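# Flip the grey finned box onto its fins, feet up

## Task

Overturn the grey finned box in place so it ends up resting flat on its fins with its feet pointing upward.

## Robot and tools

Robot: two arms, left_arm and right_arm, each with a two-finger parallel gripper. Scene frame: origin at table-top height, midway between the two nominal arm bases; +x points out over the table, +z is up, and left_arm sits on the +y side. Arm names do not match image sides. Calibrated bases: left_arm at (+0.026, +0.257, +0.013) m, right_arm at (+0.001, -0.338, +0.037) m, each turned only slightly about z. A camera stand is bolted to the floor behind the arms. Something may occasionally nudge loose objects.

Frames: every hand pose, velocity, target and wrist-camera pose an arm reports is in that arm's own base frame. Fixed cameras and the table use the scene frame. Motion offsets run along the arm's own base axes, and rotations pivot about the Hand target position. The fingers point along the gripper's +z and open and close along its y. end_effector_position is the point between the pads, about 1 cm short of the tips. Reported poses may be off by a few centimetres, more at long reach.

Command row: 14 numbers, each in [-1, 1], covering both arms even when only one moves. Order: left dx, dy, dz, rx, ry, rz, opening, then the same seven for right. The six pose numbers are an offset, not a pose. They are counted from that arm's Hand target at the start of the call or action. 1.0 means 0.6 m for dx/dy/dz and 180 degrees for the rotation. rx, ry, rz together form one rotation vector. Opening is absolute: +1 is fully open (0.094 m) and -1 is closed. Sending all six pose zeros re-requests the current Hand target; it does not hold still at the measured position. A 0 in the opening slot is a real command, so resend an arm's present opening to leave its gripper unchanged.

execute_actions(actions, cameras): actions is a list of actions, each a list of up to 15 rows. Each row is one 1/30 s step, and a short action repeats its final row. All rows in an action count from the same start pose, not from the row before, and repeating an offset in a later action moves the arm further. Images are returned only if actions is empty or cameras names some ("all" for every camera). An empty list also reports the scene number and task.

move(target, speed, blend, opening_speed, grip_force, blocking, cameras): drives each gripper in a straight line toward an offset from its Hand target. target is one 14-number row, or a list of up to 15 rows that all count from the same starting Hand targets. speed is in m/s per arm path, 0.002 to 4.3, default 0.25; rotation is limited to twice that in rad/s. blend, in m, rounds corners in a list; 0 makes the arms stop at each waypoint. opening_speed is how fast the opening changes, in scale units per second, at least 0.2; use it to close gently. grip_force is the per-pad force limit in newtons, 10 to 50. It stays set once given, and low values make the fingers close slowly. With blocking=false the call returns after about 0.5 s while the move continues. The arms do not avoid obstacles or each other. Moves take at least 0.5 s and are cut off at 10 s. Gripper changes set on later waypoints happen on arrival, once everything is at rest. The result ends with a move: line giving the outcome (done, off_target, moving, held, fault) and any limits. limits=paced means the command was clipped; limits=held means a safety check withheld steps.

wait(seconds 0 to 10, cameras) lets time pass with the commands unchanged. stop(cameras) brakes a running move. zoom_image(camera, region [x0,y0,x1,y1], at most 504x504 pixels) gives a closer view of the newest image from cam_head_left, cam_head_right, cam_high, cam_low, cam_left_wrist or cam_right_wrist. All are 672x504. read_manual returns only licence text. finished_scene(scene) ends the scene for good. Call it only once the box lies stably on its fins with feet up and the robot is clear of it.

Reading results: Hand target is the last commanded pose after clipping, and the next offsets start from it. Orientation commands are clipped to within 40 degrees of the measured orientation at each step. Friction and gravity can leave a gripper several centimetres short of its target, so a gap alone does not mean contact. To close a persistent gap, send the missing distance as an offset. grip_measured uses the same scale as opening. On a firm grasp it reads a bit under the part's width, and it tracks your command, so it does not reveal the moment of contact. grip_effort_nm is the gripper motor effort (negative means closing); it keeps a residual value at rest. Joint torques include the arm's own weight. A Joint velocities line reading within noise means the arm is still.

Avoid: letting the box fall off the table or drop from height, releasing it while it moves, fast impacts, and hard pushes into the table or other fixed things. Slower moves hit more softly, and aiming less far past a contact presses less. Never let the grippers, wrist cameras or fingers touch or squeeze each other; the clearance check does not stop that. Do not route a path close past an arm's own base; go around it. Avoid long holds at full stretch or pushes toward unreachable poses. These heat the motors: MOTOR HOT warns at 85 °C, and at 100 °C the arm goes limp for 30 to 60 s or more. A stalled arm keeps pressing until you command it away. Speed, smoothness and low effort improve the result, and thinking time counts as elapsed time.

Each tool is called after "Request:" as name([rows], argument=value, ...), one row to a line, values as JSON.

## Session

Request:
execute_actions(actions=[])

Scene clock: 0.00 s.
left_arm: end_effector_position=(+0.6527, -0.4944, +0.2907) grip_measured=+1.000 grip_effort_nm=n/a end_effector_quat_wxyz=(+0.305, +0.732, +0.607, -0.050) | right_arm: end_effector_position=(+0.3471, -0.2391, +0.2552) grip_measured=+1.000 grip_effort_nm=n/a end_effector_quat_wxyz=(+0.253, +0.692, +0.642, -0.215)
Joint positions: left_arm=[-0.593 2.294 2.624 -1.321 0.258 1.085 0.094] | right_arm=[-0.362 1.247 1.116 -1.135 0.614 1.186 0.094]
Joint velocities: within noise
Joint torques (N m): no reading
Heat: left arm: hottest elbow 36 °C; right arm: hottest elbow 31 °C.
Hand target: left_arm +0.6557, -0.4964, +0.2943; +0.312, +0.731, +0.605, -0.048 | right_arm +0.3536, -0.2416, +0.2670; +0.264, +0.693, +0.637, -0.209
Tool commands: left_gripper/opening=+1.0 right_gripper/opening=+1.0

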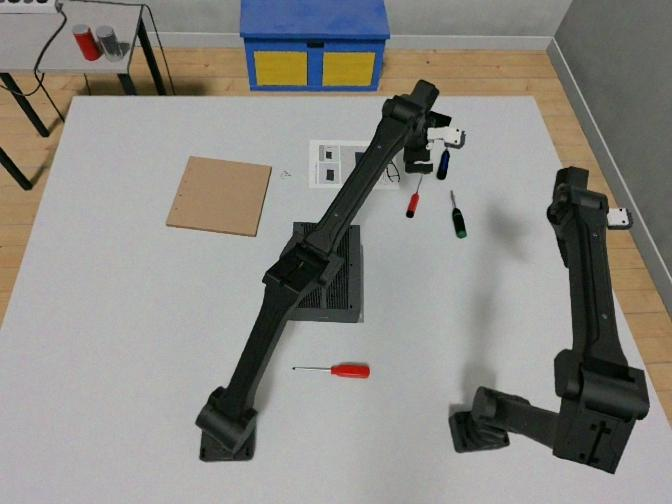

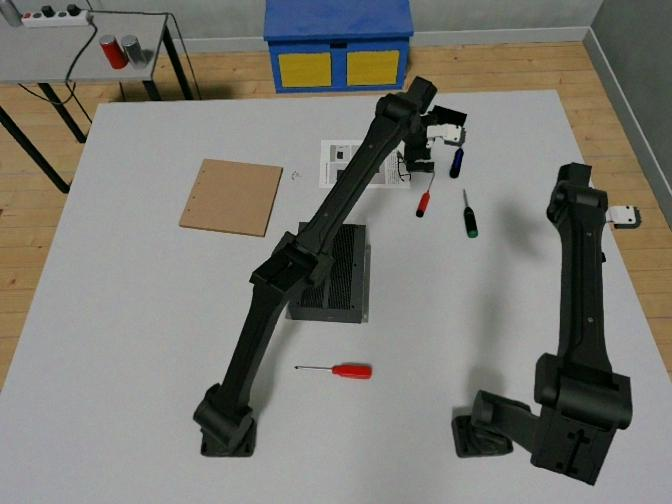

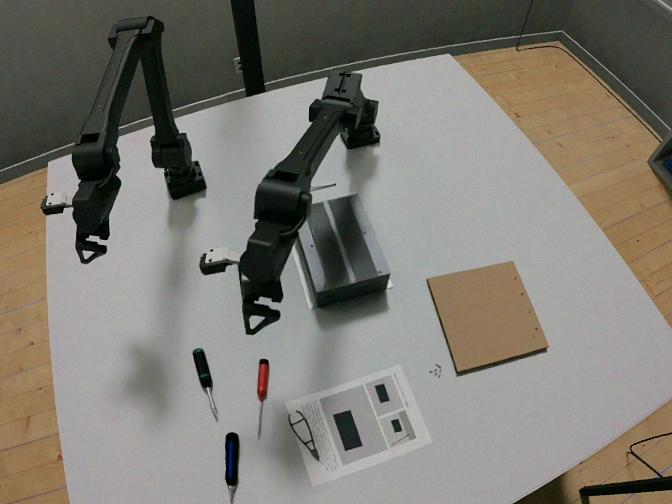

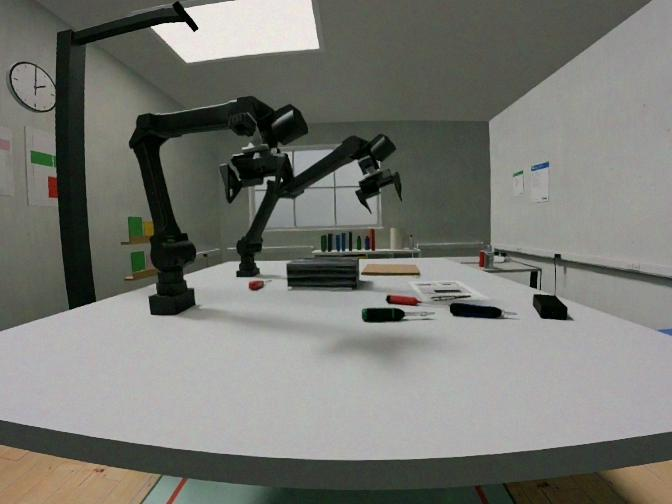

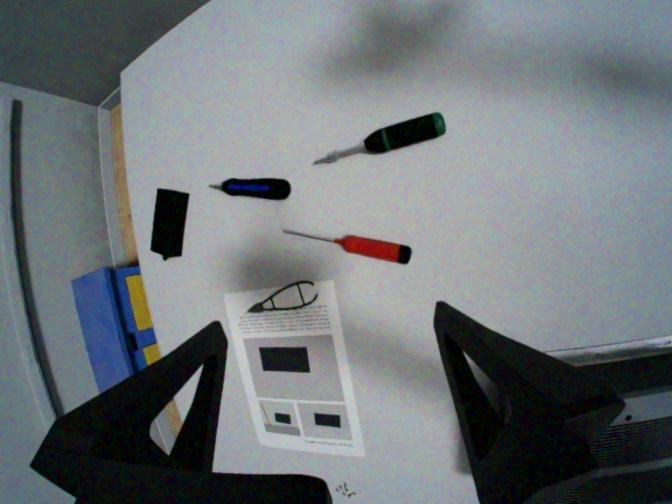

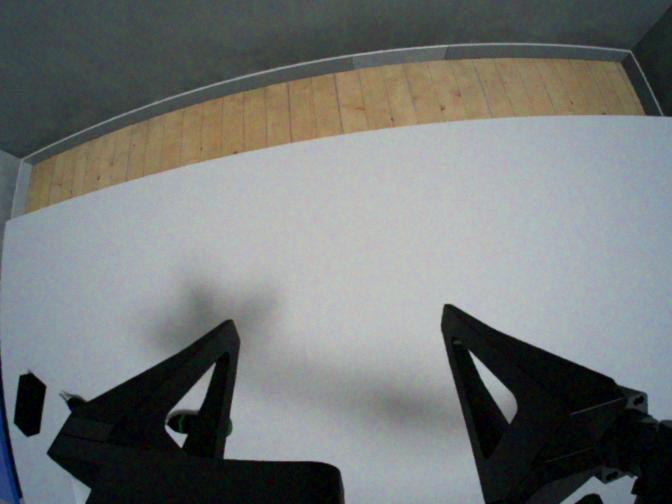

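Request:
move([
  [-0.593,0.777,-0.04,0.0796,0.2047,0.4054,1,0,0,0,0,0,0,1],
], speed=0.4)

Request:
move(target=[0,0,0,0,0,0,1,0.25,0.606,-0.007,0.1228,0.2274,0.6087,1], speed=0.4, cameras=["cam_right_wrist","cam_head_right"])

Scene clock: 48.20 s.
left_arm: end_effector_position=(+0.3035, -0.0336, +0.2694) grip_measured=+1.000 grip_effort_nm=0.02 end_effector_quat_wxyz=(+0.003, +0.220, +0.975, -0.001) | right_arm: end_effector_position=(+0.3471, -0.2391, +0.2552) grip_measured=+1.000 grip_effort_nm=-0.01 end_effector_quat_wxyz=(+0.253, +0.692, +0.642, -0.215)
Joint positions: left_arm=[-0.107 1.132 1.172 -1.605 0.003 0.338 0.094] | right_arm=[-0.362 1.247 1.116 -1.135 0.614 1.186 0.094]
Joint torques (N m): left_arm=[-0.09 -5.89 8.68 0.27 0.01 -0.2] | right_arm=[-0.67 -7.82 10.02 1.06 0.41 -0.07]
Heat: left arm: hottest elbow 43 °C; right arm: hottest elbow 40 °C.
Hand target: left_arm +0.2999, -0.0302, +0.2703; +0.000, +0.216, +0.976, +0.000 | right_arm +0.3536, -0.2416, +0.2670; +0.264, +0.693, +0.637, -0.209
Off the commanded pose: left_arm 0.005 m, 1 deg | right_arm 0.014 m, 2 deg.
move: off_target (right_arm)

Scene clock: 51.80 s.
left_arm: end_effector_position=(+0.3035, -0.0336, +0.2694) grip_measured=+1.000 grip_effort_nm=0.02 end_effector_quat_wxyz=(+0.003, +0.220, +0.975, -0.001) | right_arm: end_effector_position=(+0.4938, +0.1146, +0.2500) grip_measured=+1.000 grip_effort_nm=-0.01 end_effector_quat_wxyz=(-0.013, -0.164, +0.986, -0.002)
Joint positions: left_arm=[-0.107 1.132 1.172 -1.605 0.003 0.338 0.094] | right_arm=[0.23 1.682 1.678 -1.593 0.003 -0.099 0.094]
Joint torques (N m): left_arm=[0.03 -5.95 8.72 0.27 0 -0.19] | right_arm=[0.26 -13.33 11.4 0.27 -0.17 -0.11]
Heat: left arm: hottest elbow 43 °C; right arm: hottest elbow 40 °C.
Hand target: left_arm +0.2999, -0.0302, +0.2703; +0.000, +0.216, +0.976, +0.000 | right_arm +0.5036, +0.1220, +0.2627; +0.001, -0.173, +0.985, +0.000
Off the commanded pose: left_arm 0.005 m, 1 deg | right_arm 0.018 m, 2 deg.
move: off_target (right_arm)
Images, in order (width x height): cam_head_right 672x504, cam_right_wrist 672x504.

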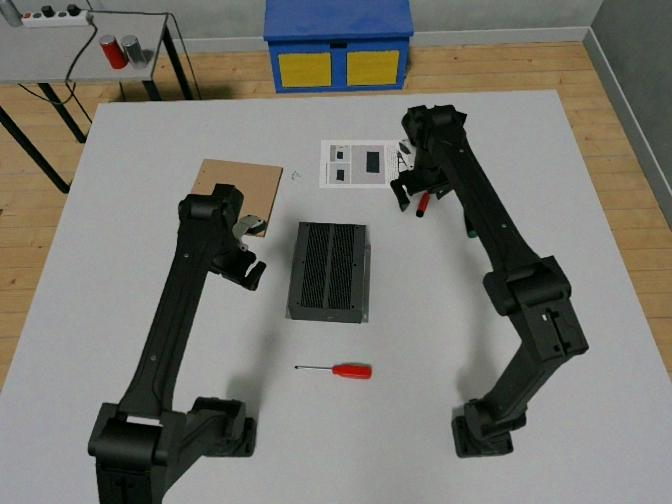

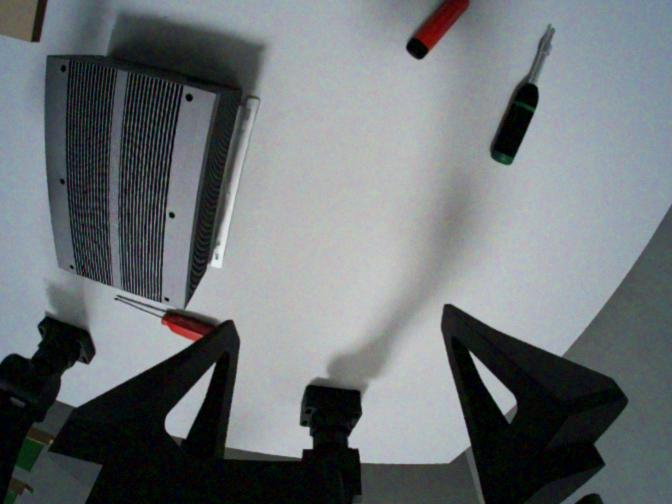

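Request:
move([
  [0,0,0,0,0,0,1,-0.448,0.253,0.03,0.4374,-0.104,-0.3102,1],
  [0,0,0,0,0,0,1,-0.448,0.253,-0.2,0.4374,-0.104,-0.3102,1],
], speed=0.3, blend=0.03, cameras=["cam_right_wrist","cam_head_right"])

Scene clock: 97.50 s.
left_arm: end_effector_position=(+0.3035, -0.0336, +0.2694) grip_measured=+1.000 grip_effort_nm=0.02 end_effector_quat_wxyz=(+0.003, +0.220, +0.975, -0.001) | right_arm: end_effector_position=(+0.2376, +0.2694, +0.1402) grip_measured=+1.000 grip_effort_nm=-0.01 end_effector_quat_wxyz=(+0.251, +0.313, +0.722, +0.564)
Joint positions: left_arm=[-0.107 1.132 1.172 -1.605 0.003 0.338 0.094] | right_arm=[0.943 0.96 0.137 0.579 0.195 1.61 0.094]
Joint torques (N m): left_arm=[-0.15 -6.01 8.68 0.29 0.01 -0.2] | right_arm=[0.91 -0.56 6.57 2.88 0.17 -0.09]
Heat: left arm: hottest elbow 44 °C; right arm: hottest elbow 45 °C.
Hand target: left_arm +0.2999, -0.0302, +0.2703; +0.000, +0.216, +0.976, +0.000 | right_arm +0.2348, +0.2739, +0.1429; +0.247, +0.310, +0.718, +0.571
Off the commanded pose: left_arm 0.005 m, 1 deg | right_arm 0.006 m, 1 deg.
move: done
Images, in order (width x height): cam_head_right 672x504, cam_right_wrist 672x504.

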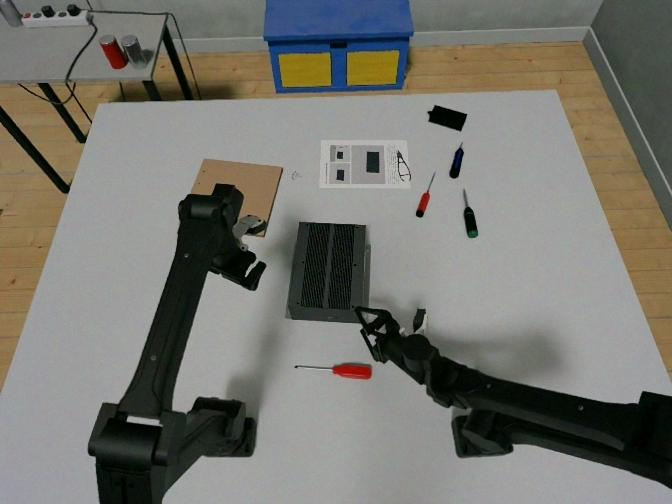

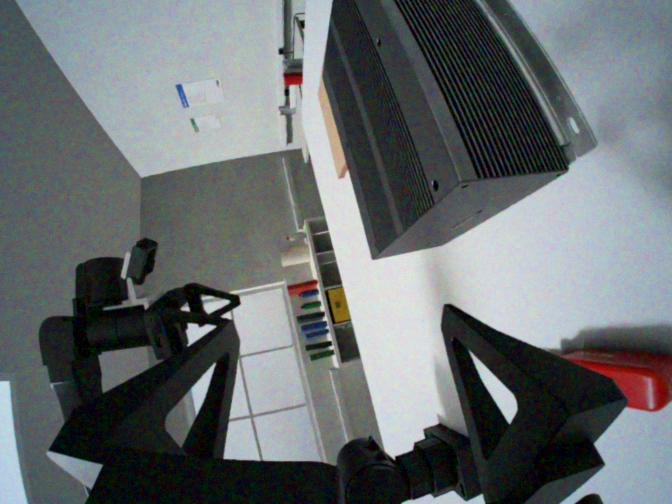

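Request:
move([
  [0,0,0,0,0,0,1,0.051,0.015,0,0,0,0.0278,1],
  [0,0,0,0,0,0,1,0.051,0.015,-0.17,0,0,0.0278,1],
], speed=0.15, cameras=["cam_right_wrist","cam_low"])

Request:
zoom_image(camera="cam_low", region=[210, 220, 380, 310])

Scene clock: 143.17 s.
left_arm: end_effector_position=(+0.3035, -0.0336, +0.2694) grip_measured=+1.000 grip_effort_nm=0.02 end_effector_quat_wxyz=(+0.003, +0.220, +0.975, -0.001) | right_arm: end_effector_position=(+0.2585, +0.2832, +0.0379) grip_measured=+1.000 grip_effort_nm=-0.01 end_effector_quat_wxyz=(+0.214, +0.280, +0.737, +0.577)
Joint positions: left_arm=[-0.107 1.132 1.172 -1.605 0.003 0.338 0.094] | right_arm=[0.815 1.838 0.151 1.441 -0.037 1.569 0.094]
Joint torques (N m): left_arm=[0.03 -5.89 8.69 0.31 0 -0.19] | right_arm=[-2.2 -5.66 1.13 2.88 -0.15 -0.21]
Heat: left arm: hottest elbow 44 °C; right arm: hottest elbow 39 °C.
Hand target: left_arm +0.2999, -0.0302, +0.2703; +0.000, +0.216, +0.976, +0.000 | right_arm +0.2653, +0.2829, +0.0408; +0.222, +0.278, +0.731, +0.582
Off the commanded pose: left_arm 0.005 m, 1 deg | right_arm 0.007 m, 1 deg.
move: done
Images, in order (width x height): cam_low 672x504, cam_right_wrist 672x504.

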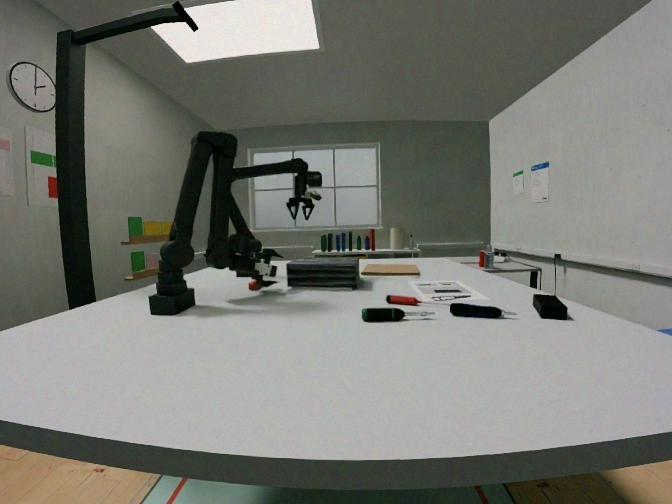

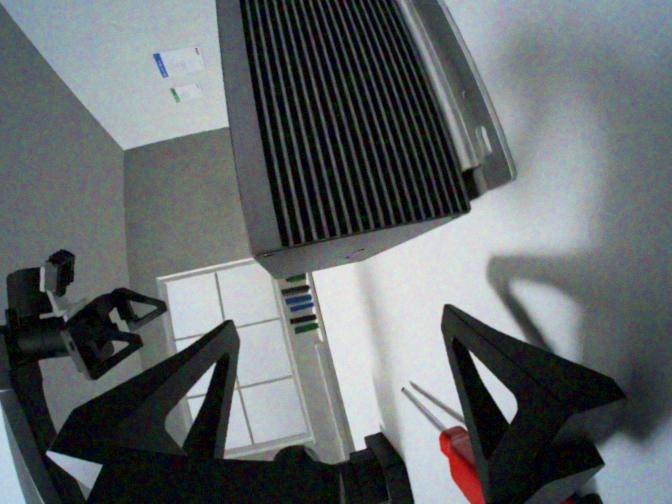

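Scaled by 2.965.

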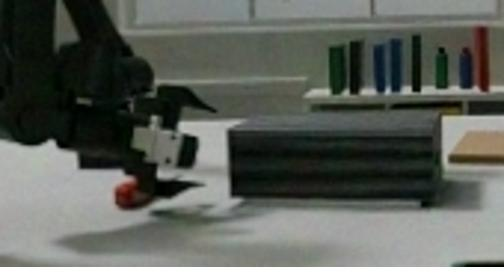

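Request:
move(target=[0,0,0,0,0,0,1,0.0155,-0.0157,-0.0305,0.0024,-0.002,0,1], speed=0.06, cameras=["cam_right_wrist"])

Request:
zoom_image(camera="cam_right_wrist", region=[200, 150, 540, 480])

Scene clock: 175.50 s.
left_arm: end_effector_position=(+0.3035, -0.0336, +0.2694) grip_measured=+1.000 grip_effort_nm=0.02 end_effector_quat_wxyz=(+0.003, +0.220, +0.975, -0.001) | right_arm: end_effector_position=(+0.2699, +0.2758, +0.0207) grip_measured=+1.000 grip_effort_nm=-0.01 end_effector_quat_wxyz=(+0.213, +0.280, +0.736, +0.578)
Joint positions: left_arm=[-0.107 1.132 1.172 -1.605 0.003 0.338 0.094] | right_arm=[0.754 1.972 0.172 1.556 -0.097 1.557 0.094]
Joint torques (N m): left_arm=[-0.15 -5.83 8.69 0.28 -0.01 -0.2] | right_arm=[-1.67 -6.53 -0.16 2.78 -0.17 -0.23]
Heat: left arm: hottest elbow 44 °C; right arm: hottest elbow 35 °C.
Hand target: left_arm +0.2999, -0.0302, +0.2703; +0.000, +0.216, +0.976, +0.000 | right_arm +0.2748, +0.2735, +0.0225; +0.223, +0.277, +0.728, +0.585
Off the commanded pose: left_arm 0.005 m, 1 deg | right_arm 0.006 m, 2 deg.
joint sent to its limit (right arm) — joint 4 (wrist pitch), upper limit. The joint targets still meet the commanded pose.
move: done
Images, in order (width x height): cam_right_wrist 672x504.

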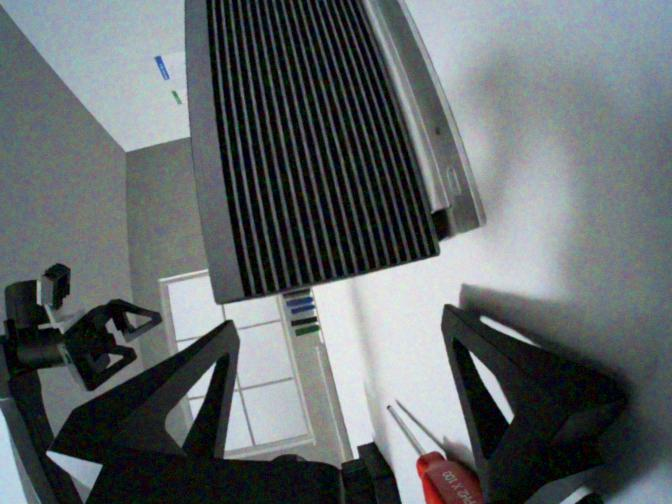

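Scaled by 1.482 from the camera's 672x504 image, which has a finer 960x720 frame.

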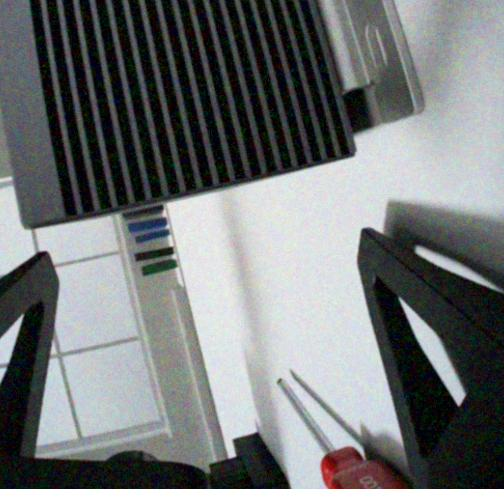

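Request:
move(target=[0,0,0,0,0,0,1,0.035,0.042,0.0,0.0062,-0.0056,0,1], speed=0.05, cameras=["cam_right_wrist"])

Request:
zoom_image(camera="cam_right_wrist", region=[150, 180, 530, 480])

Scene clock: 198.60 s.
left_arm: end_effector_position=(+0.3035, -0.0336, +0.2694) grip_measured=+1.000 grip_effort_nm=0.02 end_effector_quat_wxyz=(+0.003, +0.220, +0.975, -0.001) | right_arm: end_effector_position=(+0.2951, +0.2971, +0.0268) grip_measured=+1.000 grip_effort_nm=-0.01 end_effector_quat_wxyz=(+0.228, +0.274, +0.718, +0.598)
Joint positions: left_arm=[-0.107 1.132 1.172 -1.605 0.003 0.338 0.094] | right_arm=[0.754 1.992 0.254 1.556 -0.087 1.557 0.094]
Joint torques (N m): left_arm=[-0.09 -5.95 8.68 0.32 0 -0.2] | right_arm=[-0.56 -7.65 0.24 1.98 0.07 -0.16]
Heat: left arm: hottest elbow 44 °C; right arm: hottest elbow 33 °C.
Hand target: left_arm +0.2999, -0.0302, +0.2703; +0.000, +0.216, +0.976, +0.000 | right_arm +0.2957, +0.2986, +0.0226; +0.227, +0.274, +0.721, +0.595
Off the commanded pose: left_arm 0.005 m, 1 deg | right_arm 0.005 m, 1 deg.
move: done
Images, in order (width x height): cam_right_wrist 672x504.

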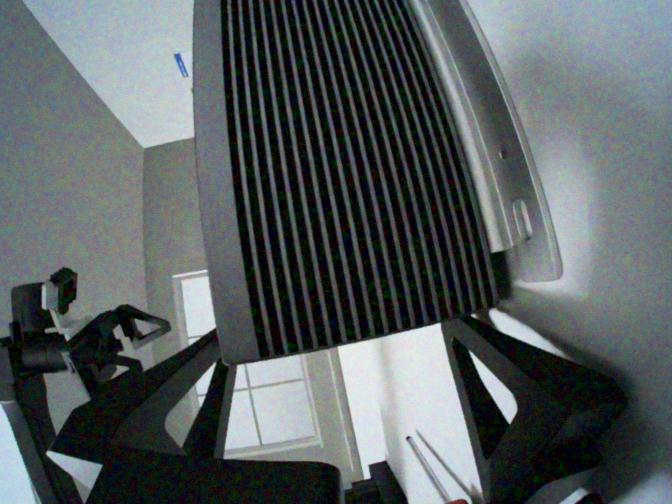

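Scaled by 1.326 from the camera's 672x504 image, which has a finer 960x720 frame.

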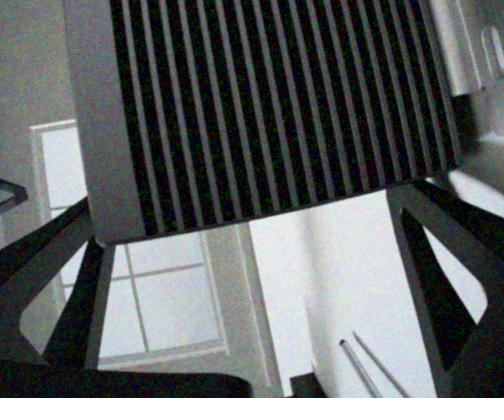

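Request:
move(target=[0,0,0,0,0,0,1,0.0,0.0,-0.012,-0.0075,0.0067,0,1], speed=0.05)

Scene clock: 207.97 s.
left_arm: end_effector_position=(+0.3035, -0.0336, +0.2694) grip_measured=+1.000 grip_effort_nm=0.02 end_effector_quat_wxyz=(+0.003, +0.220, +0.975, -0.001) | right_arm: end_effector_position=(+0.2955, +0.2973, +0.0209) grip_measured=+1.000 grip_effort_nm=-0.01 end_effector_quat_wxyz=(+0.224, +0.278, +0.724, +0.590)
Joint positions: left_arm=[-0.107 1.132 1.172 -1.605 0.003 0.338 0.094] | right_arm=[0.754 1.992 0.258 1.529 -0.086 1.556 0.094]
Joint torques (N m): left_arm=[-0.03 -5.95 8.66 0.31 0 -0.19] | right_arm=[-0.44 -7.88 0.4 1.33 0.11 -0.12]
Heat: left arm: hottest elbow 44 °C; right arm: hottest elbow 33 °C.
Hand target: left_arm +0.2999, -0.0302, +0.2703; +0.000, +0.216, +0.976, +0.000 | right_arm +0.2958, +0.2987, +0.0154; +0.223, +0.278, +0.730, +0.583
Off the commanded pose: left_arm 0.005 m, 1 deg | right_arm 0.006 m, 1 deg.
move: done

Request:
move(target=[0,0,0,0,0,0,1,0.025,0.031,0.002,0,0,0,1], speed=0.04, cameras=["cam_right_wrist"])

Request:
zoom_image(camera="cam_right_wrist", region=[150, 180, 530, 480])

Scene clock: 216.13 s.
left_arm: end_effector_position=(+0.3035, -0.0336, +0.2694) grip_measured=+1.000 grip_effort_nm=0.02 end_effector_quat_wxyz=(+0.003, +0.220, +0.975, -0.001) | right_arm: end_effector_position=(+0.3020, +0.3044, +0.0202) grip_measured=+1.000 grip_effort_nm=-0.01 end_effector_quat_wxyz=(+0.223, +0.280, +0.729, +0.584)
Joint positions: left_arm=[-0.107 1.132 1.172 -1.605 0.003 0.338 0.094] | right_arm=[0.759 1.963 0.281 1.46 -0.078 1.556 0.094]
Joint torques (N m): left_arm=[-0.03 -6.12 8.69 0.29 0 -0.18] | right_arm=[0.21 -8.06 3.33 1.03 0.28 -0.14]
Heat: left arm: hottest elbow 44 °C; right arm: hottest elbow 33 °C.
Hand target: left_arm +0.2999, -0.0302, +0.2703; +0.000, +0.216, +0.976, +0.000 | right_arm +0.3107, +0.3173, +0.0166; +0.223, +0.278, +0.730, +0.583
Off the commanded pose: left_arm 0.005 m, 1 deg | right_arm 0.016 m, 0 deg.
move: off_target (right_arm)
Images, in order (width x height): cam_right_wrist 672x504.

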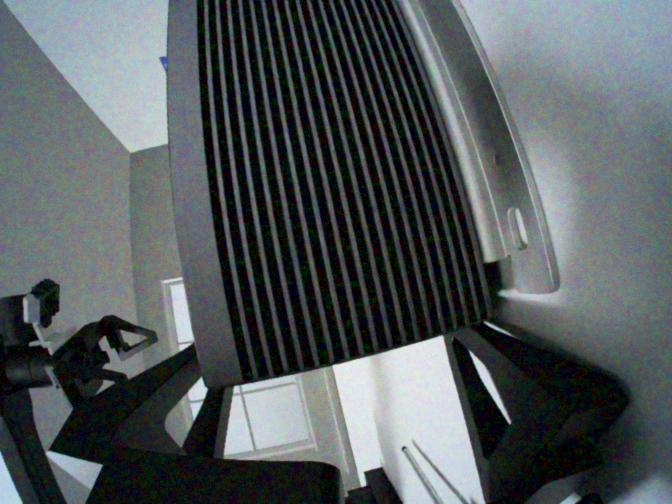

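Scaled by 1.326 from the camera's 672x504 image, which has a finer 960x720 frame.

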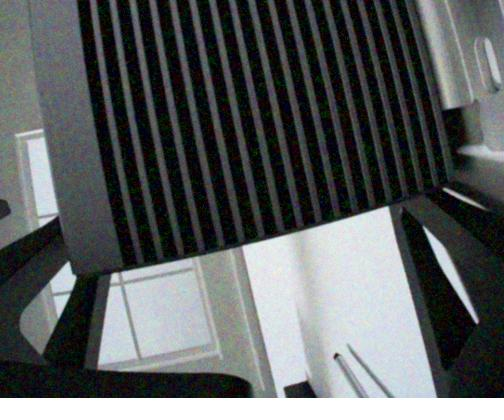

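Request:
move(target=[0,0,0,0,0,0,1,0.016,0.018,-0.002,0,0,0,1], speed=0.04)

Scene clock: 225.07 s.
left_arm: end_effector_position=(+0.3035, -0.0336, +0.2694) grip_measured=+1.000 grip_effort_nm=0.02 end_effector_quat_wxyz=(+0.003, +0.220, +0.975, -0.001) | right_arm: end_effector_position=(+0.3106, +0.3158, +0.0199) grip_measured=+1.000 grip_effort_nm=-0.06 end_effector_quat_wxyz=(+0.219, +0.282, +0.728, +0.586)
Joint positions: left_arm=[-0.107 1.132 1.172 -1.605 0.003 0.338 0.094] | right_arm=[0.764 1.959 0.318 1.422 -0.077 1.565 0.094]
Joint torques (N m): left_arm=[-0.03 -5.71 8.7 0.29 0 -0.2] | right_arm=[-0.03 -7.24 3.9 1.13 0.39 -0.22]
Heat: left arm: hottest elbow 44 °C; right arm: hottest elbow 33 °C.
Hand target: left_arm +0.2999, -0.0302, +0.2703; +0.000, +0.216, +0.976, +0.000 | right_arm +0.3203, +0.3280, +0.0152; +0.223, +0.278, +0.730, +0.583
Off the commanded pose: left_arm 0.005 m, 1 deg | right_arm 0.016 m, 1 deg.
move: off_target (right_arm)

Request:
move(target=[0,0,0,0,0,0,1,0,0,0,0,0,0,0.6], grip_force=[50,20], cameras=["cam_right_wrist","cam_low","cam_head_right"])

Scene clock: 229.07 s.
left_arm: end_effector_position=(+0.3035, -0.0336, +0.2694) grip_measured=+1.000 grip_effort_nm=0.02 end_effector_quat_wxyz=(+0.003, +0.220, +0.975, -0.001) | right_arm: end_effector_position=(+0.3104, +0.3159, +0.0199) grip_measured=+0.977 grip_effort_nm=-0.48 end_effector_quat_wxyz=(+0.218, +0.283, +0.727, +0.586)
Joint positions: left_arm=[-0.107 1.132 1.172 -1.605 0.003 0.338 0.094] | right_arm=[0.765 1.959 0.318 1.422 -0.077 1.569 0.093]
Joint torques (N m): left_arm=[-0.09 -5.95 8.68 0.28 0.01 -0.2] | right_arm=[-0.21 -7.36 3.95 1.06 0.39 -0.29]
Heat: left arm: hottest elbow 44 °C; right arm: hottest elbow 33 °C.
Hand target: left_arm +0.2999, -0.0302, +0.2703; +0.000, +0.216, +0.976, +0.000 | right_arm +0.3203, +0.3280, +0.0152; +0.223, +0.278, +0.730, +0.583
Off the commanded pose: left_arm 0.005 m, 1 deg | right_arm 0.016 m, 1 deg.
grip_force (N): 50, 20
move: off_target (right_arm)
Images, in order (width x height): cam_head_right 672x504, cam_low 672x504, cam_right_wrist 672x504.

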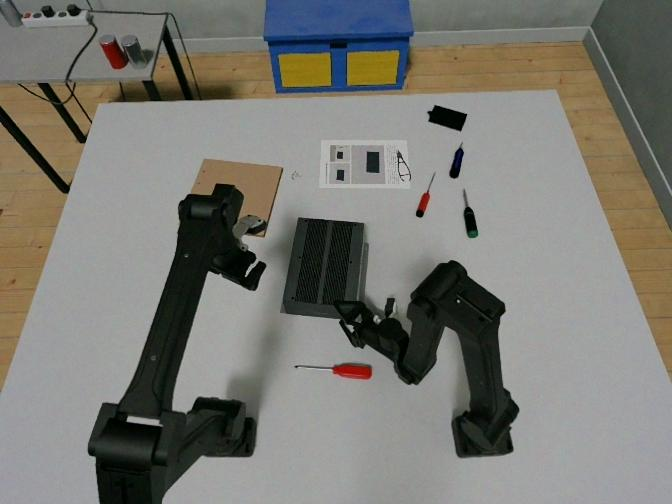

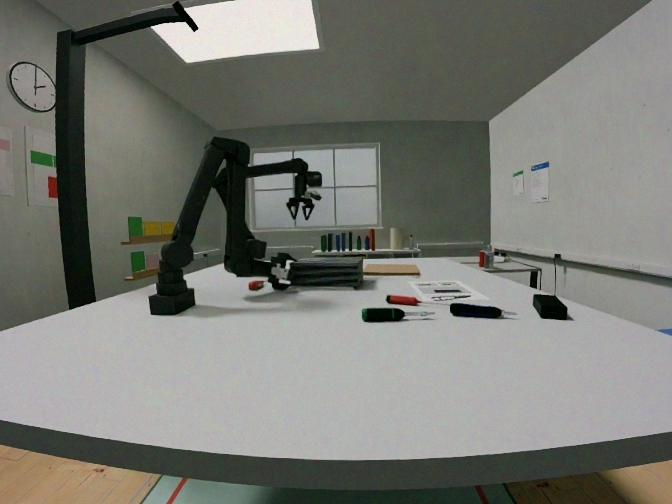

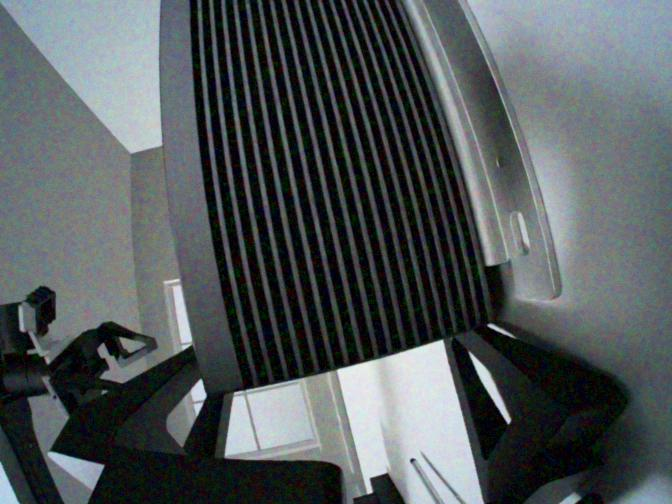

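Request:
move(target=[0,0,0,0,0,0,1,-0.012,-0.015,0.19,0,0,0,0.6], grip_force=[50,25], speed=0.04, cameras=["cam_right_wrist","cam_low","cam_head_right"])

Request:
zoom_image(camera="cam_low", region=[230, 220, 400, 310])

Scene clock: 237.90 s.
left_arm: end_effector_position=(+0.3035, -0.0336, +0.2694) grip_measured=+1.000 grip_effort_nm=0.02 end_effector_quat_wxyz=(+0.003, +0.220, +0.975, -0.001) | right_arm: end_effector_position=(+0.3062, +0.3162, +0.1201) grip_measured=+0.602 grip_effort_nm=-0.08 end_effector_quat_wxyz=(+0.214, +0.281, +0.735, +0.579)
Joint positions: left_arm=[-0.107 1.132 1.172 -1.605 0.003 0.338 0.094] | right_arm=[0.773 1.383 0.308 0.834 -0.075 1.563 0.075]
Joint torques (N m): left_arm=[-0.03 -5.83 8.68 0.27 0 -0.2] | right_arm=[-1.61 -6.53 6.46 1.85 0.07 -0.23]
Heat: left arm: hottest elbow 44 °C; right arm: hottest elbow 33 °C.
Hand target: left_arm +0.2999, -0.0302, +0.2703; +0.000, +0.216, +0.976, +0.000 | right_arm +0.3131, +0.3190, +0.1293; +0.223, +0.278, +0.730, +0.583
Off the commanded pose: left_arm 0.005 m, 1 deg | right_arm 0.012 m, 1 deg.
grip_force (N): 50, 25
move: off_target (right_arm)
Images, in order (width x height): cam_head_right 672x504, cam_low 672x504, cam_right_wrist 672x504.

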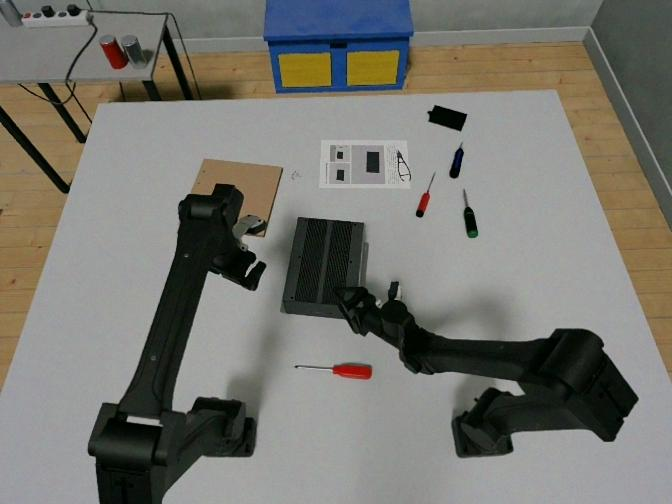

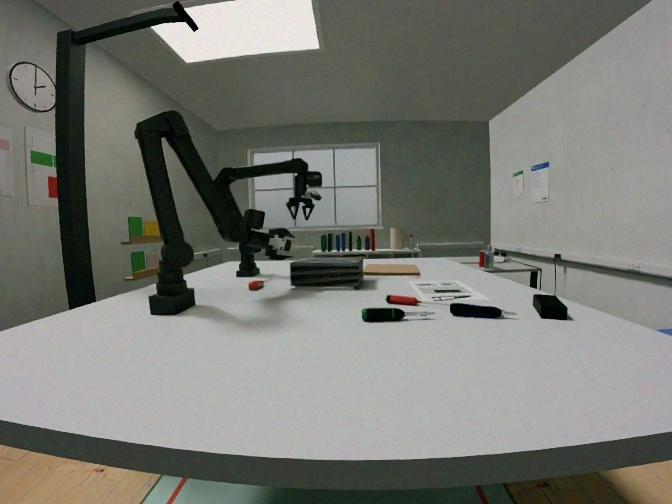

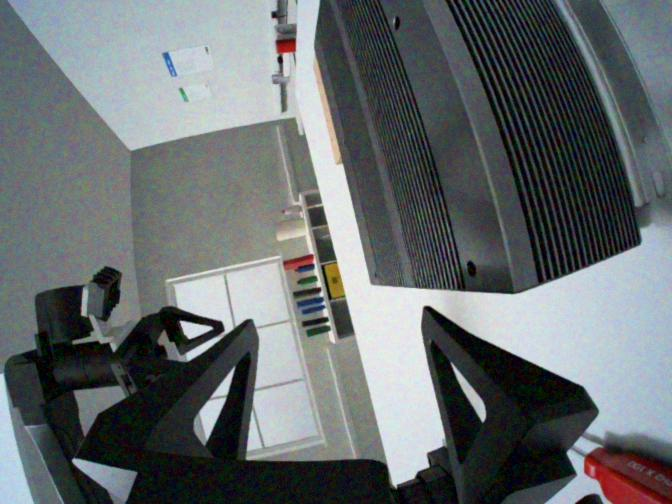

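Scaled by 2.965.

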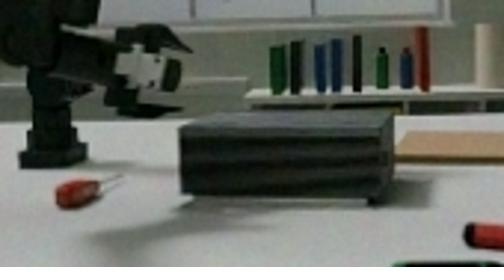

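Request:
move([
  [0,0,0,0,0,0,-1,-0.02,-0.03,0.25,0,0,0,-1],
  [0,0,0,0,0,0,-1,0.402,-0.281,0.2,-0.4397,0.085,0.2874,-1],
], grip_force=[50,50], speed=0.35, blend=0.04, cameras=["cam_right_wrist","cam_head_right"])

Scene clock: 283.93 s.
left_arm: end_effector_position=(+0.3035, -0.0336, +0.2694) grip_measured=-0.988 grip_effort_nm=-0.60 end_effector_quat_wxyz=(+0.003, +0.220, +0.975, -0.001) | right_arm: end_effector_position=(+0.5421, +0.1543, +0.2376) grip_measured=-0.986 grip_effort_nm=-0.76 end_effector_quat_wxyz=(-0.014, -0.174, +0.985, +0.000)
Joint positions: left_arm=[-0.107 1.132 1.172 -1.605 0.003 0.338 0.001] | right_arm=[0.277 1.841 1.863 -1.619 -0.003 -0.072 0.001]
Joint torques (N m): left_arm=[-0.09 -5.89 8.72 0.27 0.01 -0.18] | right_arm=[-1.49 -15.97 11.41 0.27 0.1 -0.11]
Heat: left arm: hottest elbow 44 °C; right arm: hottest elbow 36 °C.
Hand target: left_arm +0.2999, -0.0302, +0.2703; +0.000, +0.216, +0.976, +0.000 | right_arm +0.5543, +0.1504, +0.2494; +0.000, -0.174, +0.985, +0.000
Off the commanded pose: left_arm 0.005 m, 1 deg | right_arm 0.017 m, 2 deg.
move: off_target (right_arm); blend cut to 0 m at target 1
Images, in order (width x height): cam_head_right 672x504, cam_right_wrist 672x504.

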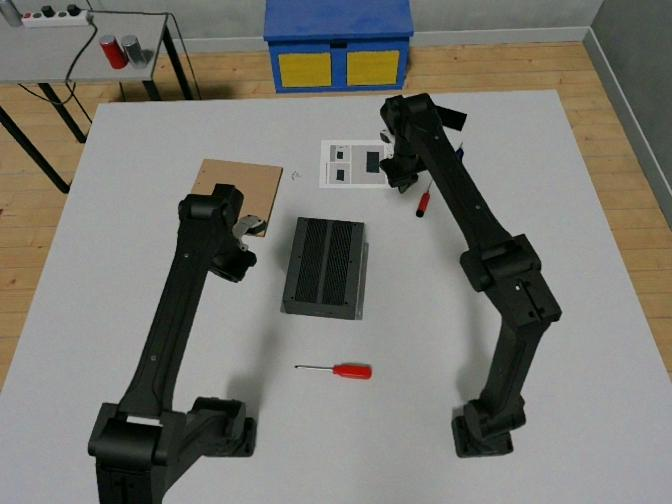

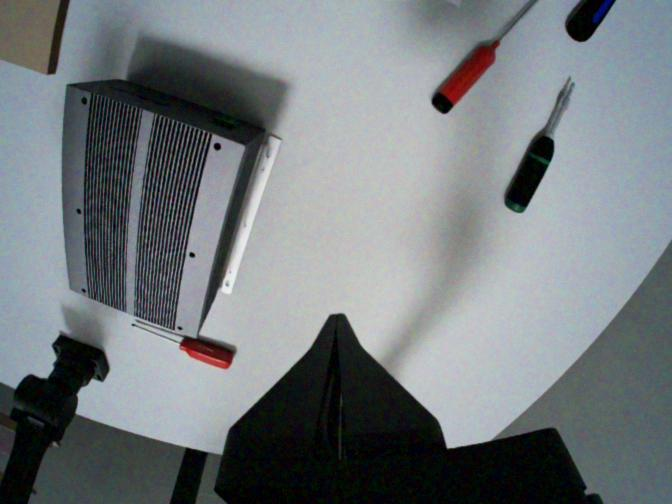

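Request:
move([
  [0.078,-0.048,0,0,0,0,-1,-0.048,0.052,0,0,0,0,-1],
  [0.078,-0.048,-0.38,0,0,0,-1,-0.048,0.052,-0.389,0,0,0,-1],
], speed=0.25, blend=0.01, cameras=["cam_left_wrist","cam_right_wrist"])

Scene clock: 322.60 s.
left_arm: end_effector_position=(+0.3445, -0.0566, +0.0472) grip_measured=-0.988 grip_effort_nm=-0.60 end_effector_quat_wxyz=(+0.002, +0.219, +0.976, -0.001) | right_arm: end_effector_position=(+0.5198, +0.1768, +0.0128) grip_measured=-0.986 grip_effort_nm=-0.76 end_effector_quat_wxyz=(-0.011, -0.176, +0.984, +0.000)
Joint positions: left_arm=[-0.16 1.43 0.816 -0.953 0.003 0.282 0.001] | right_arm=[0.328 1.954 1.416 -1.054 -0.003 -0.025 0.001]
Joint torques (N m): left_arm=[-1.26 -6.77 7.57 1.01 0.01 -0.32] | right_arm=[-0.21 -17.26 7.27 0.94 0.02 0.08]
Heat: left arm: hottest elbow 44 °C; right arm: hottest elbow 44 °C.
Hand target: left_arm +0.3468, -0.0590, +0.0423; +0.000, +0.216, +0.976, +0.000 | right_arm +0.5255, +0.1816, +0.0160; +0.000, -0.174, +0.985, +0.000
Off the commanded pose: left_arm 0.006 m, 0 deg | right_arm 0.008 m, 1 deg.
move: done
Images, in order (width x height): cam_left_wrist 672x504, cam_right_wrist 672x504.

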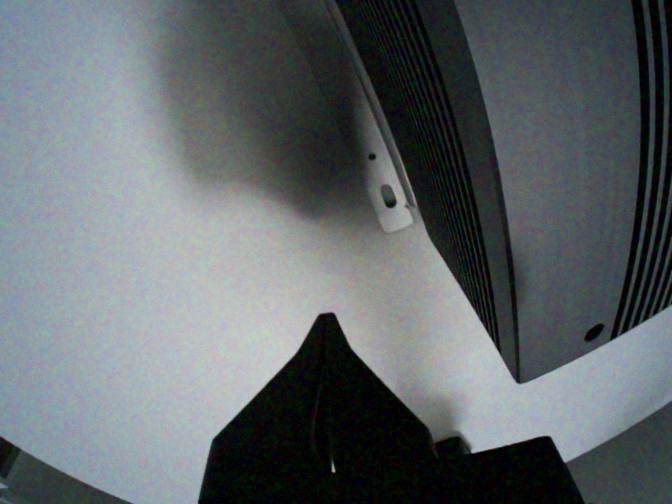

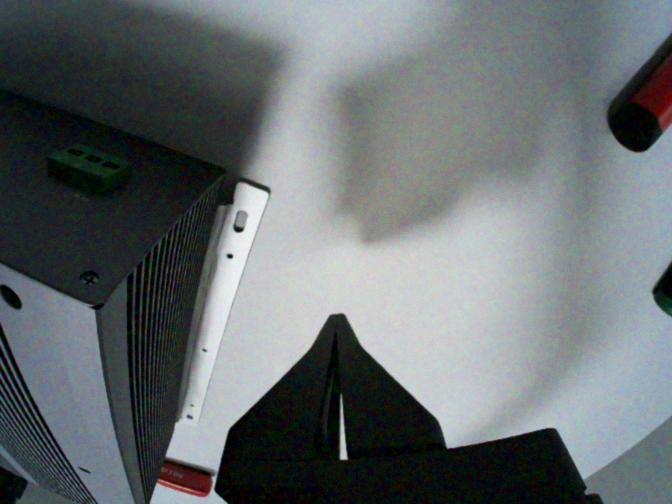

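Request:
move(target=[-0.024,-0.243,0,0,0,0,-1,0.032,0.232,0,0,0,0,-1], speed=0.08, cameras=["cam_head_right","cam_left_wrist","cam_right_wrist"])

Scene clock: 331.70 s.
left_arm: end_effector_position=(+0.3132, -0.1796, +0.0440) grip_measured=-0.989 grip_effort_nm=-0.58 end_effector_quat_wxyz=(-0.013, +0.211, +0.977, +0.010) | right_arm: end_effector_position=(+0.5657, +0.2627, +0.0296) grip_measured=-0.986 grip_effort_nm=-0.75 end_effector_quat_wxyz=(+0.013, -0.144, +0.989, -0.010)
Joint positions: left_arm=[-0.524 1.487 0.867 -0.982 -0.011 -0.1 0.001] | right_arm=[0.443 2.085 1.684 -1.15 0.028 0.154 0.001]
Joint torques (N m): left_arm=[-3.14 -5.13 11.48 1.65 0.52 -0.35] | right_arm=[6.77 -16.26 9.25 0.13 -1.15 0.28]
Heat: left arm: hottest elbow 43 °C; right arm: hottest elbow 43 °C.
Hand target: left_arm +0.3323, -0.2049, +0.0423; +0.000, +0.216, +0.976, +0.000 | right_arm +0.5446, +0.3209, +0.0158; -0.001, -0.173, +0.985, +0.000
Off the commanded pose: left_arm 0.032 m, 2 deg | right_arm 0.063 m, 4 deg.
move: off_target (left_arm, right_arm)
Images, in order (width x height): cam_head_right 672x504, cam_left_wrist 672x504, cam_right_wrist 672x504.

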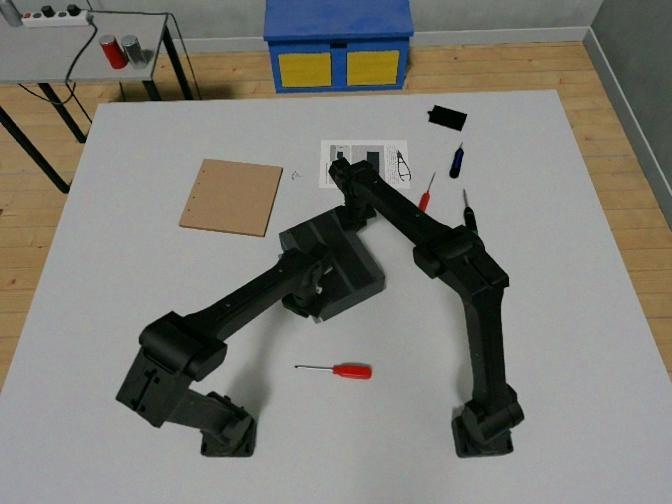

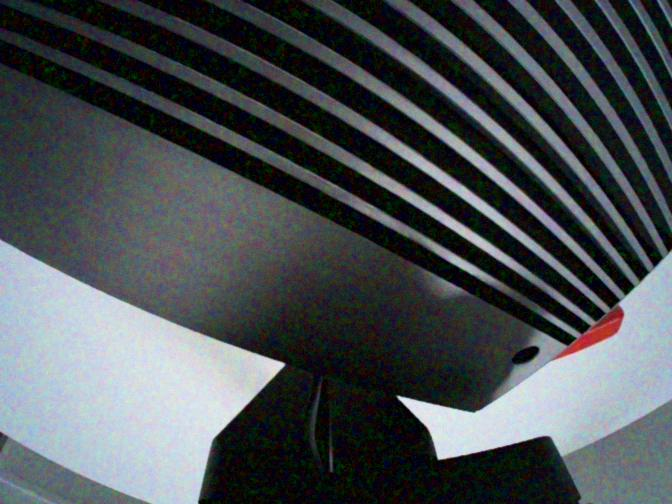

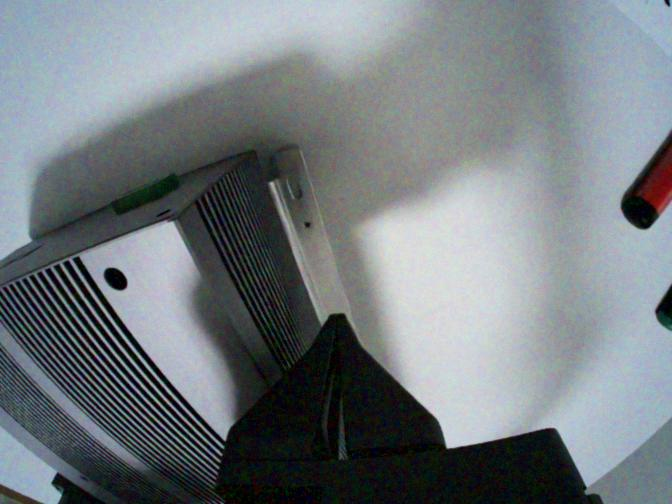

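Request:
move(target=[-0.05,-0.1,0,0,0,0,-1,0.05,0.125,0,0,0,0,-1], speed=0.08, cameras=["cam_head_right","cam_left_wrist","cam_right_wrist"])

Scene clock: 339.13 s.
left_arm: end_effector_position=(+0.2838, -0.2459, +0.0385) grip_measured=-0.989 grip_effort_nm=-0.58 end_effector_quat_wxyz=(-0.019, +0.222, +0.975, +0.009) | right_arm: end_effector_position=(+0.5990, +0.3495, +0.0342) grip_measured=-0.986 grip_effort_nm=-0.74 end_effector_quat_wxyz=(+0.018, -0.150, +0.989, -0.006)
Joint positions: left_arm=[-0.713 1.538 0.908 -0.983 0.001 -0.264 0.001] | right_arm=[0.535 2.267 2.014 -1.29 0.024 0.234 0.001]
Joint torques (N m): left_arm=[-1.32 -7.71 10.89 1.48 0.05 -0.36] | right_arm=[4.66 -18.73 9.51 0.12 -0.96 0.14]
Heat: left arm: hottest elbow 44 °C; right arm: hottest elbow 42 °C.
Hand target: left_arm +0.3023, -0.2649, +0.0423; +0.000, +0.216, +0.976, +0.000 | right_arm +0.5747, +0.3958, +0.0159; -0.001, -0.174, +0.985, +0.000
Off the commanded pose: left_arm 0.027 m, 3 deg | right_arm 0.056 m, 4 deg.
move: off_target (left_arm, right_arm)
Images, in order (width x height): cam_head_right 672x504, cam_left_wrist 672x504, cam_right_wrist 672x504.

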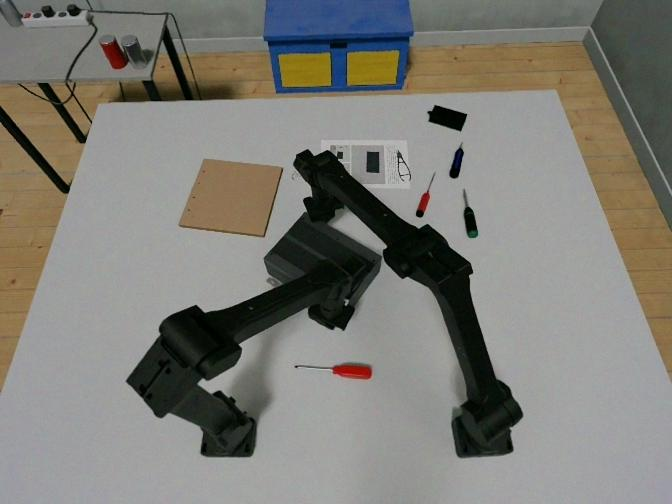

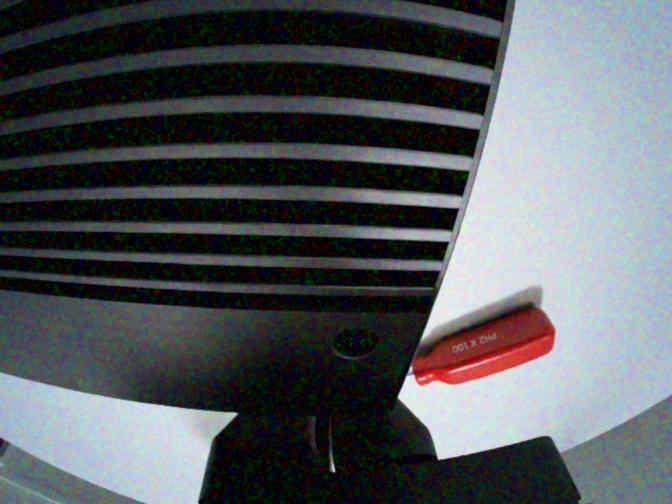

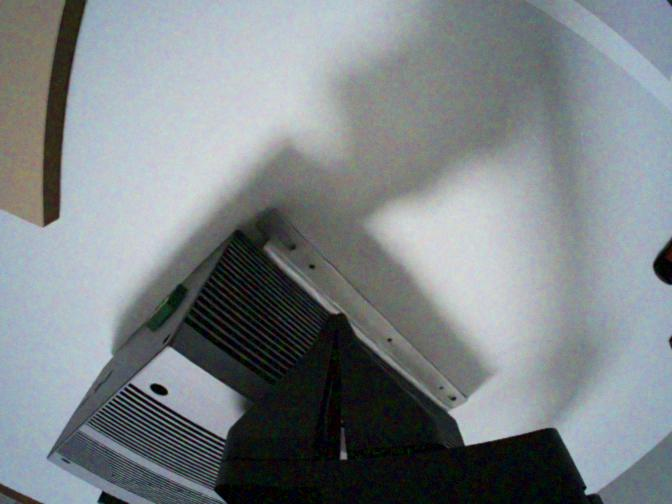

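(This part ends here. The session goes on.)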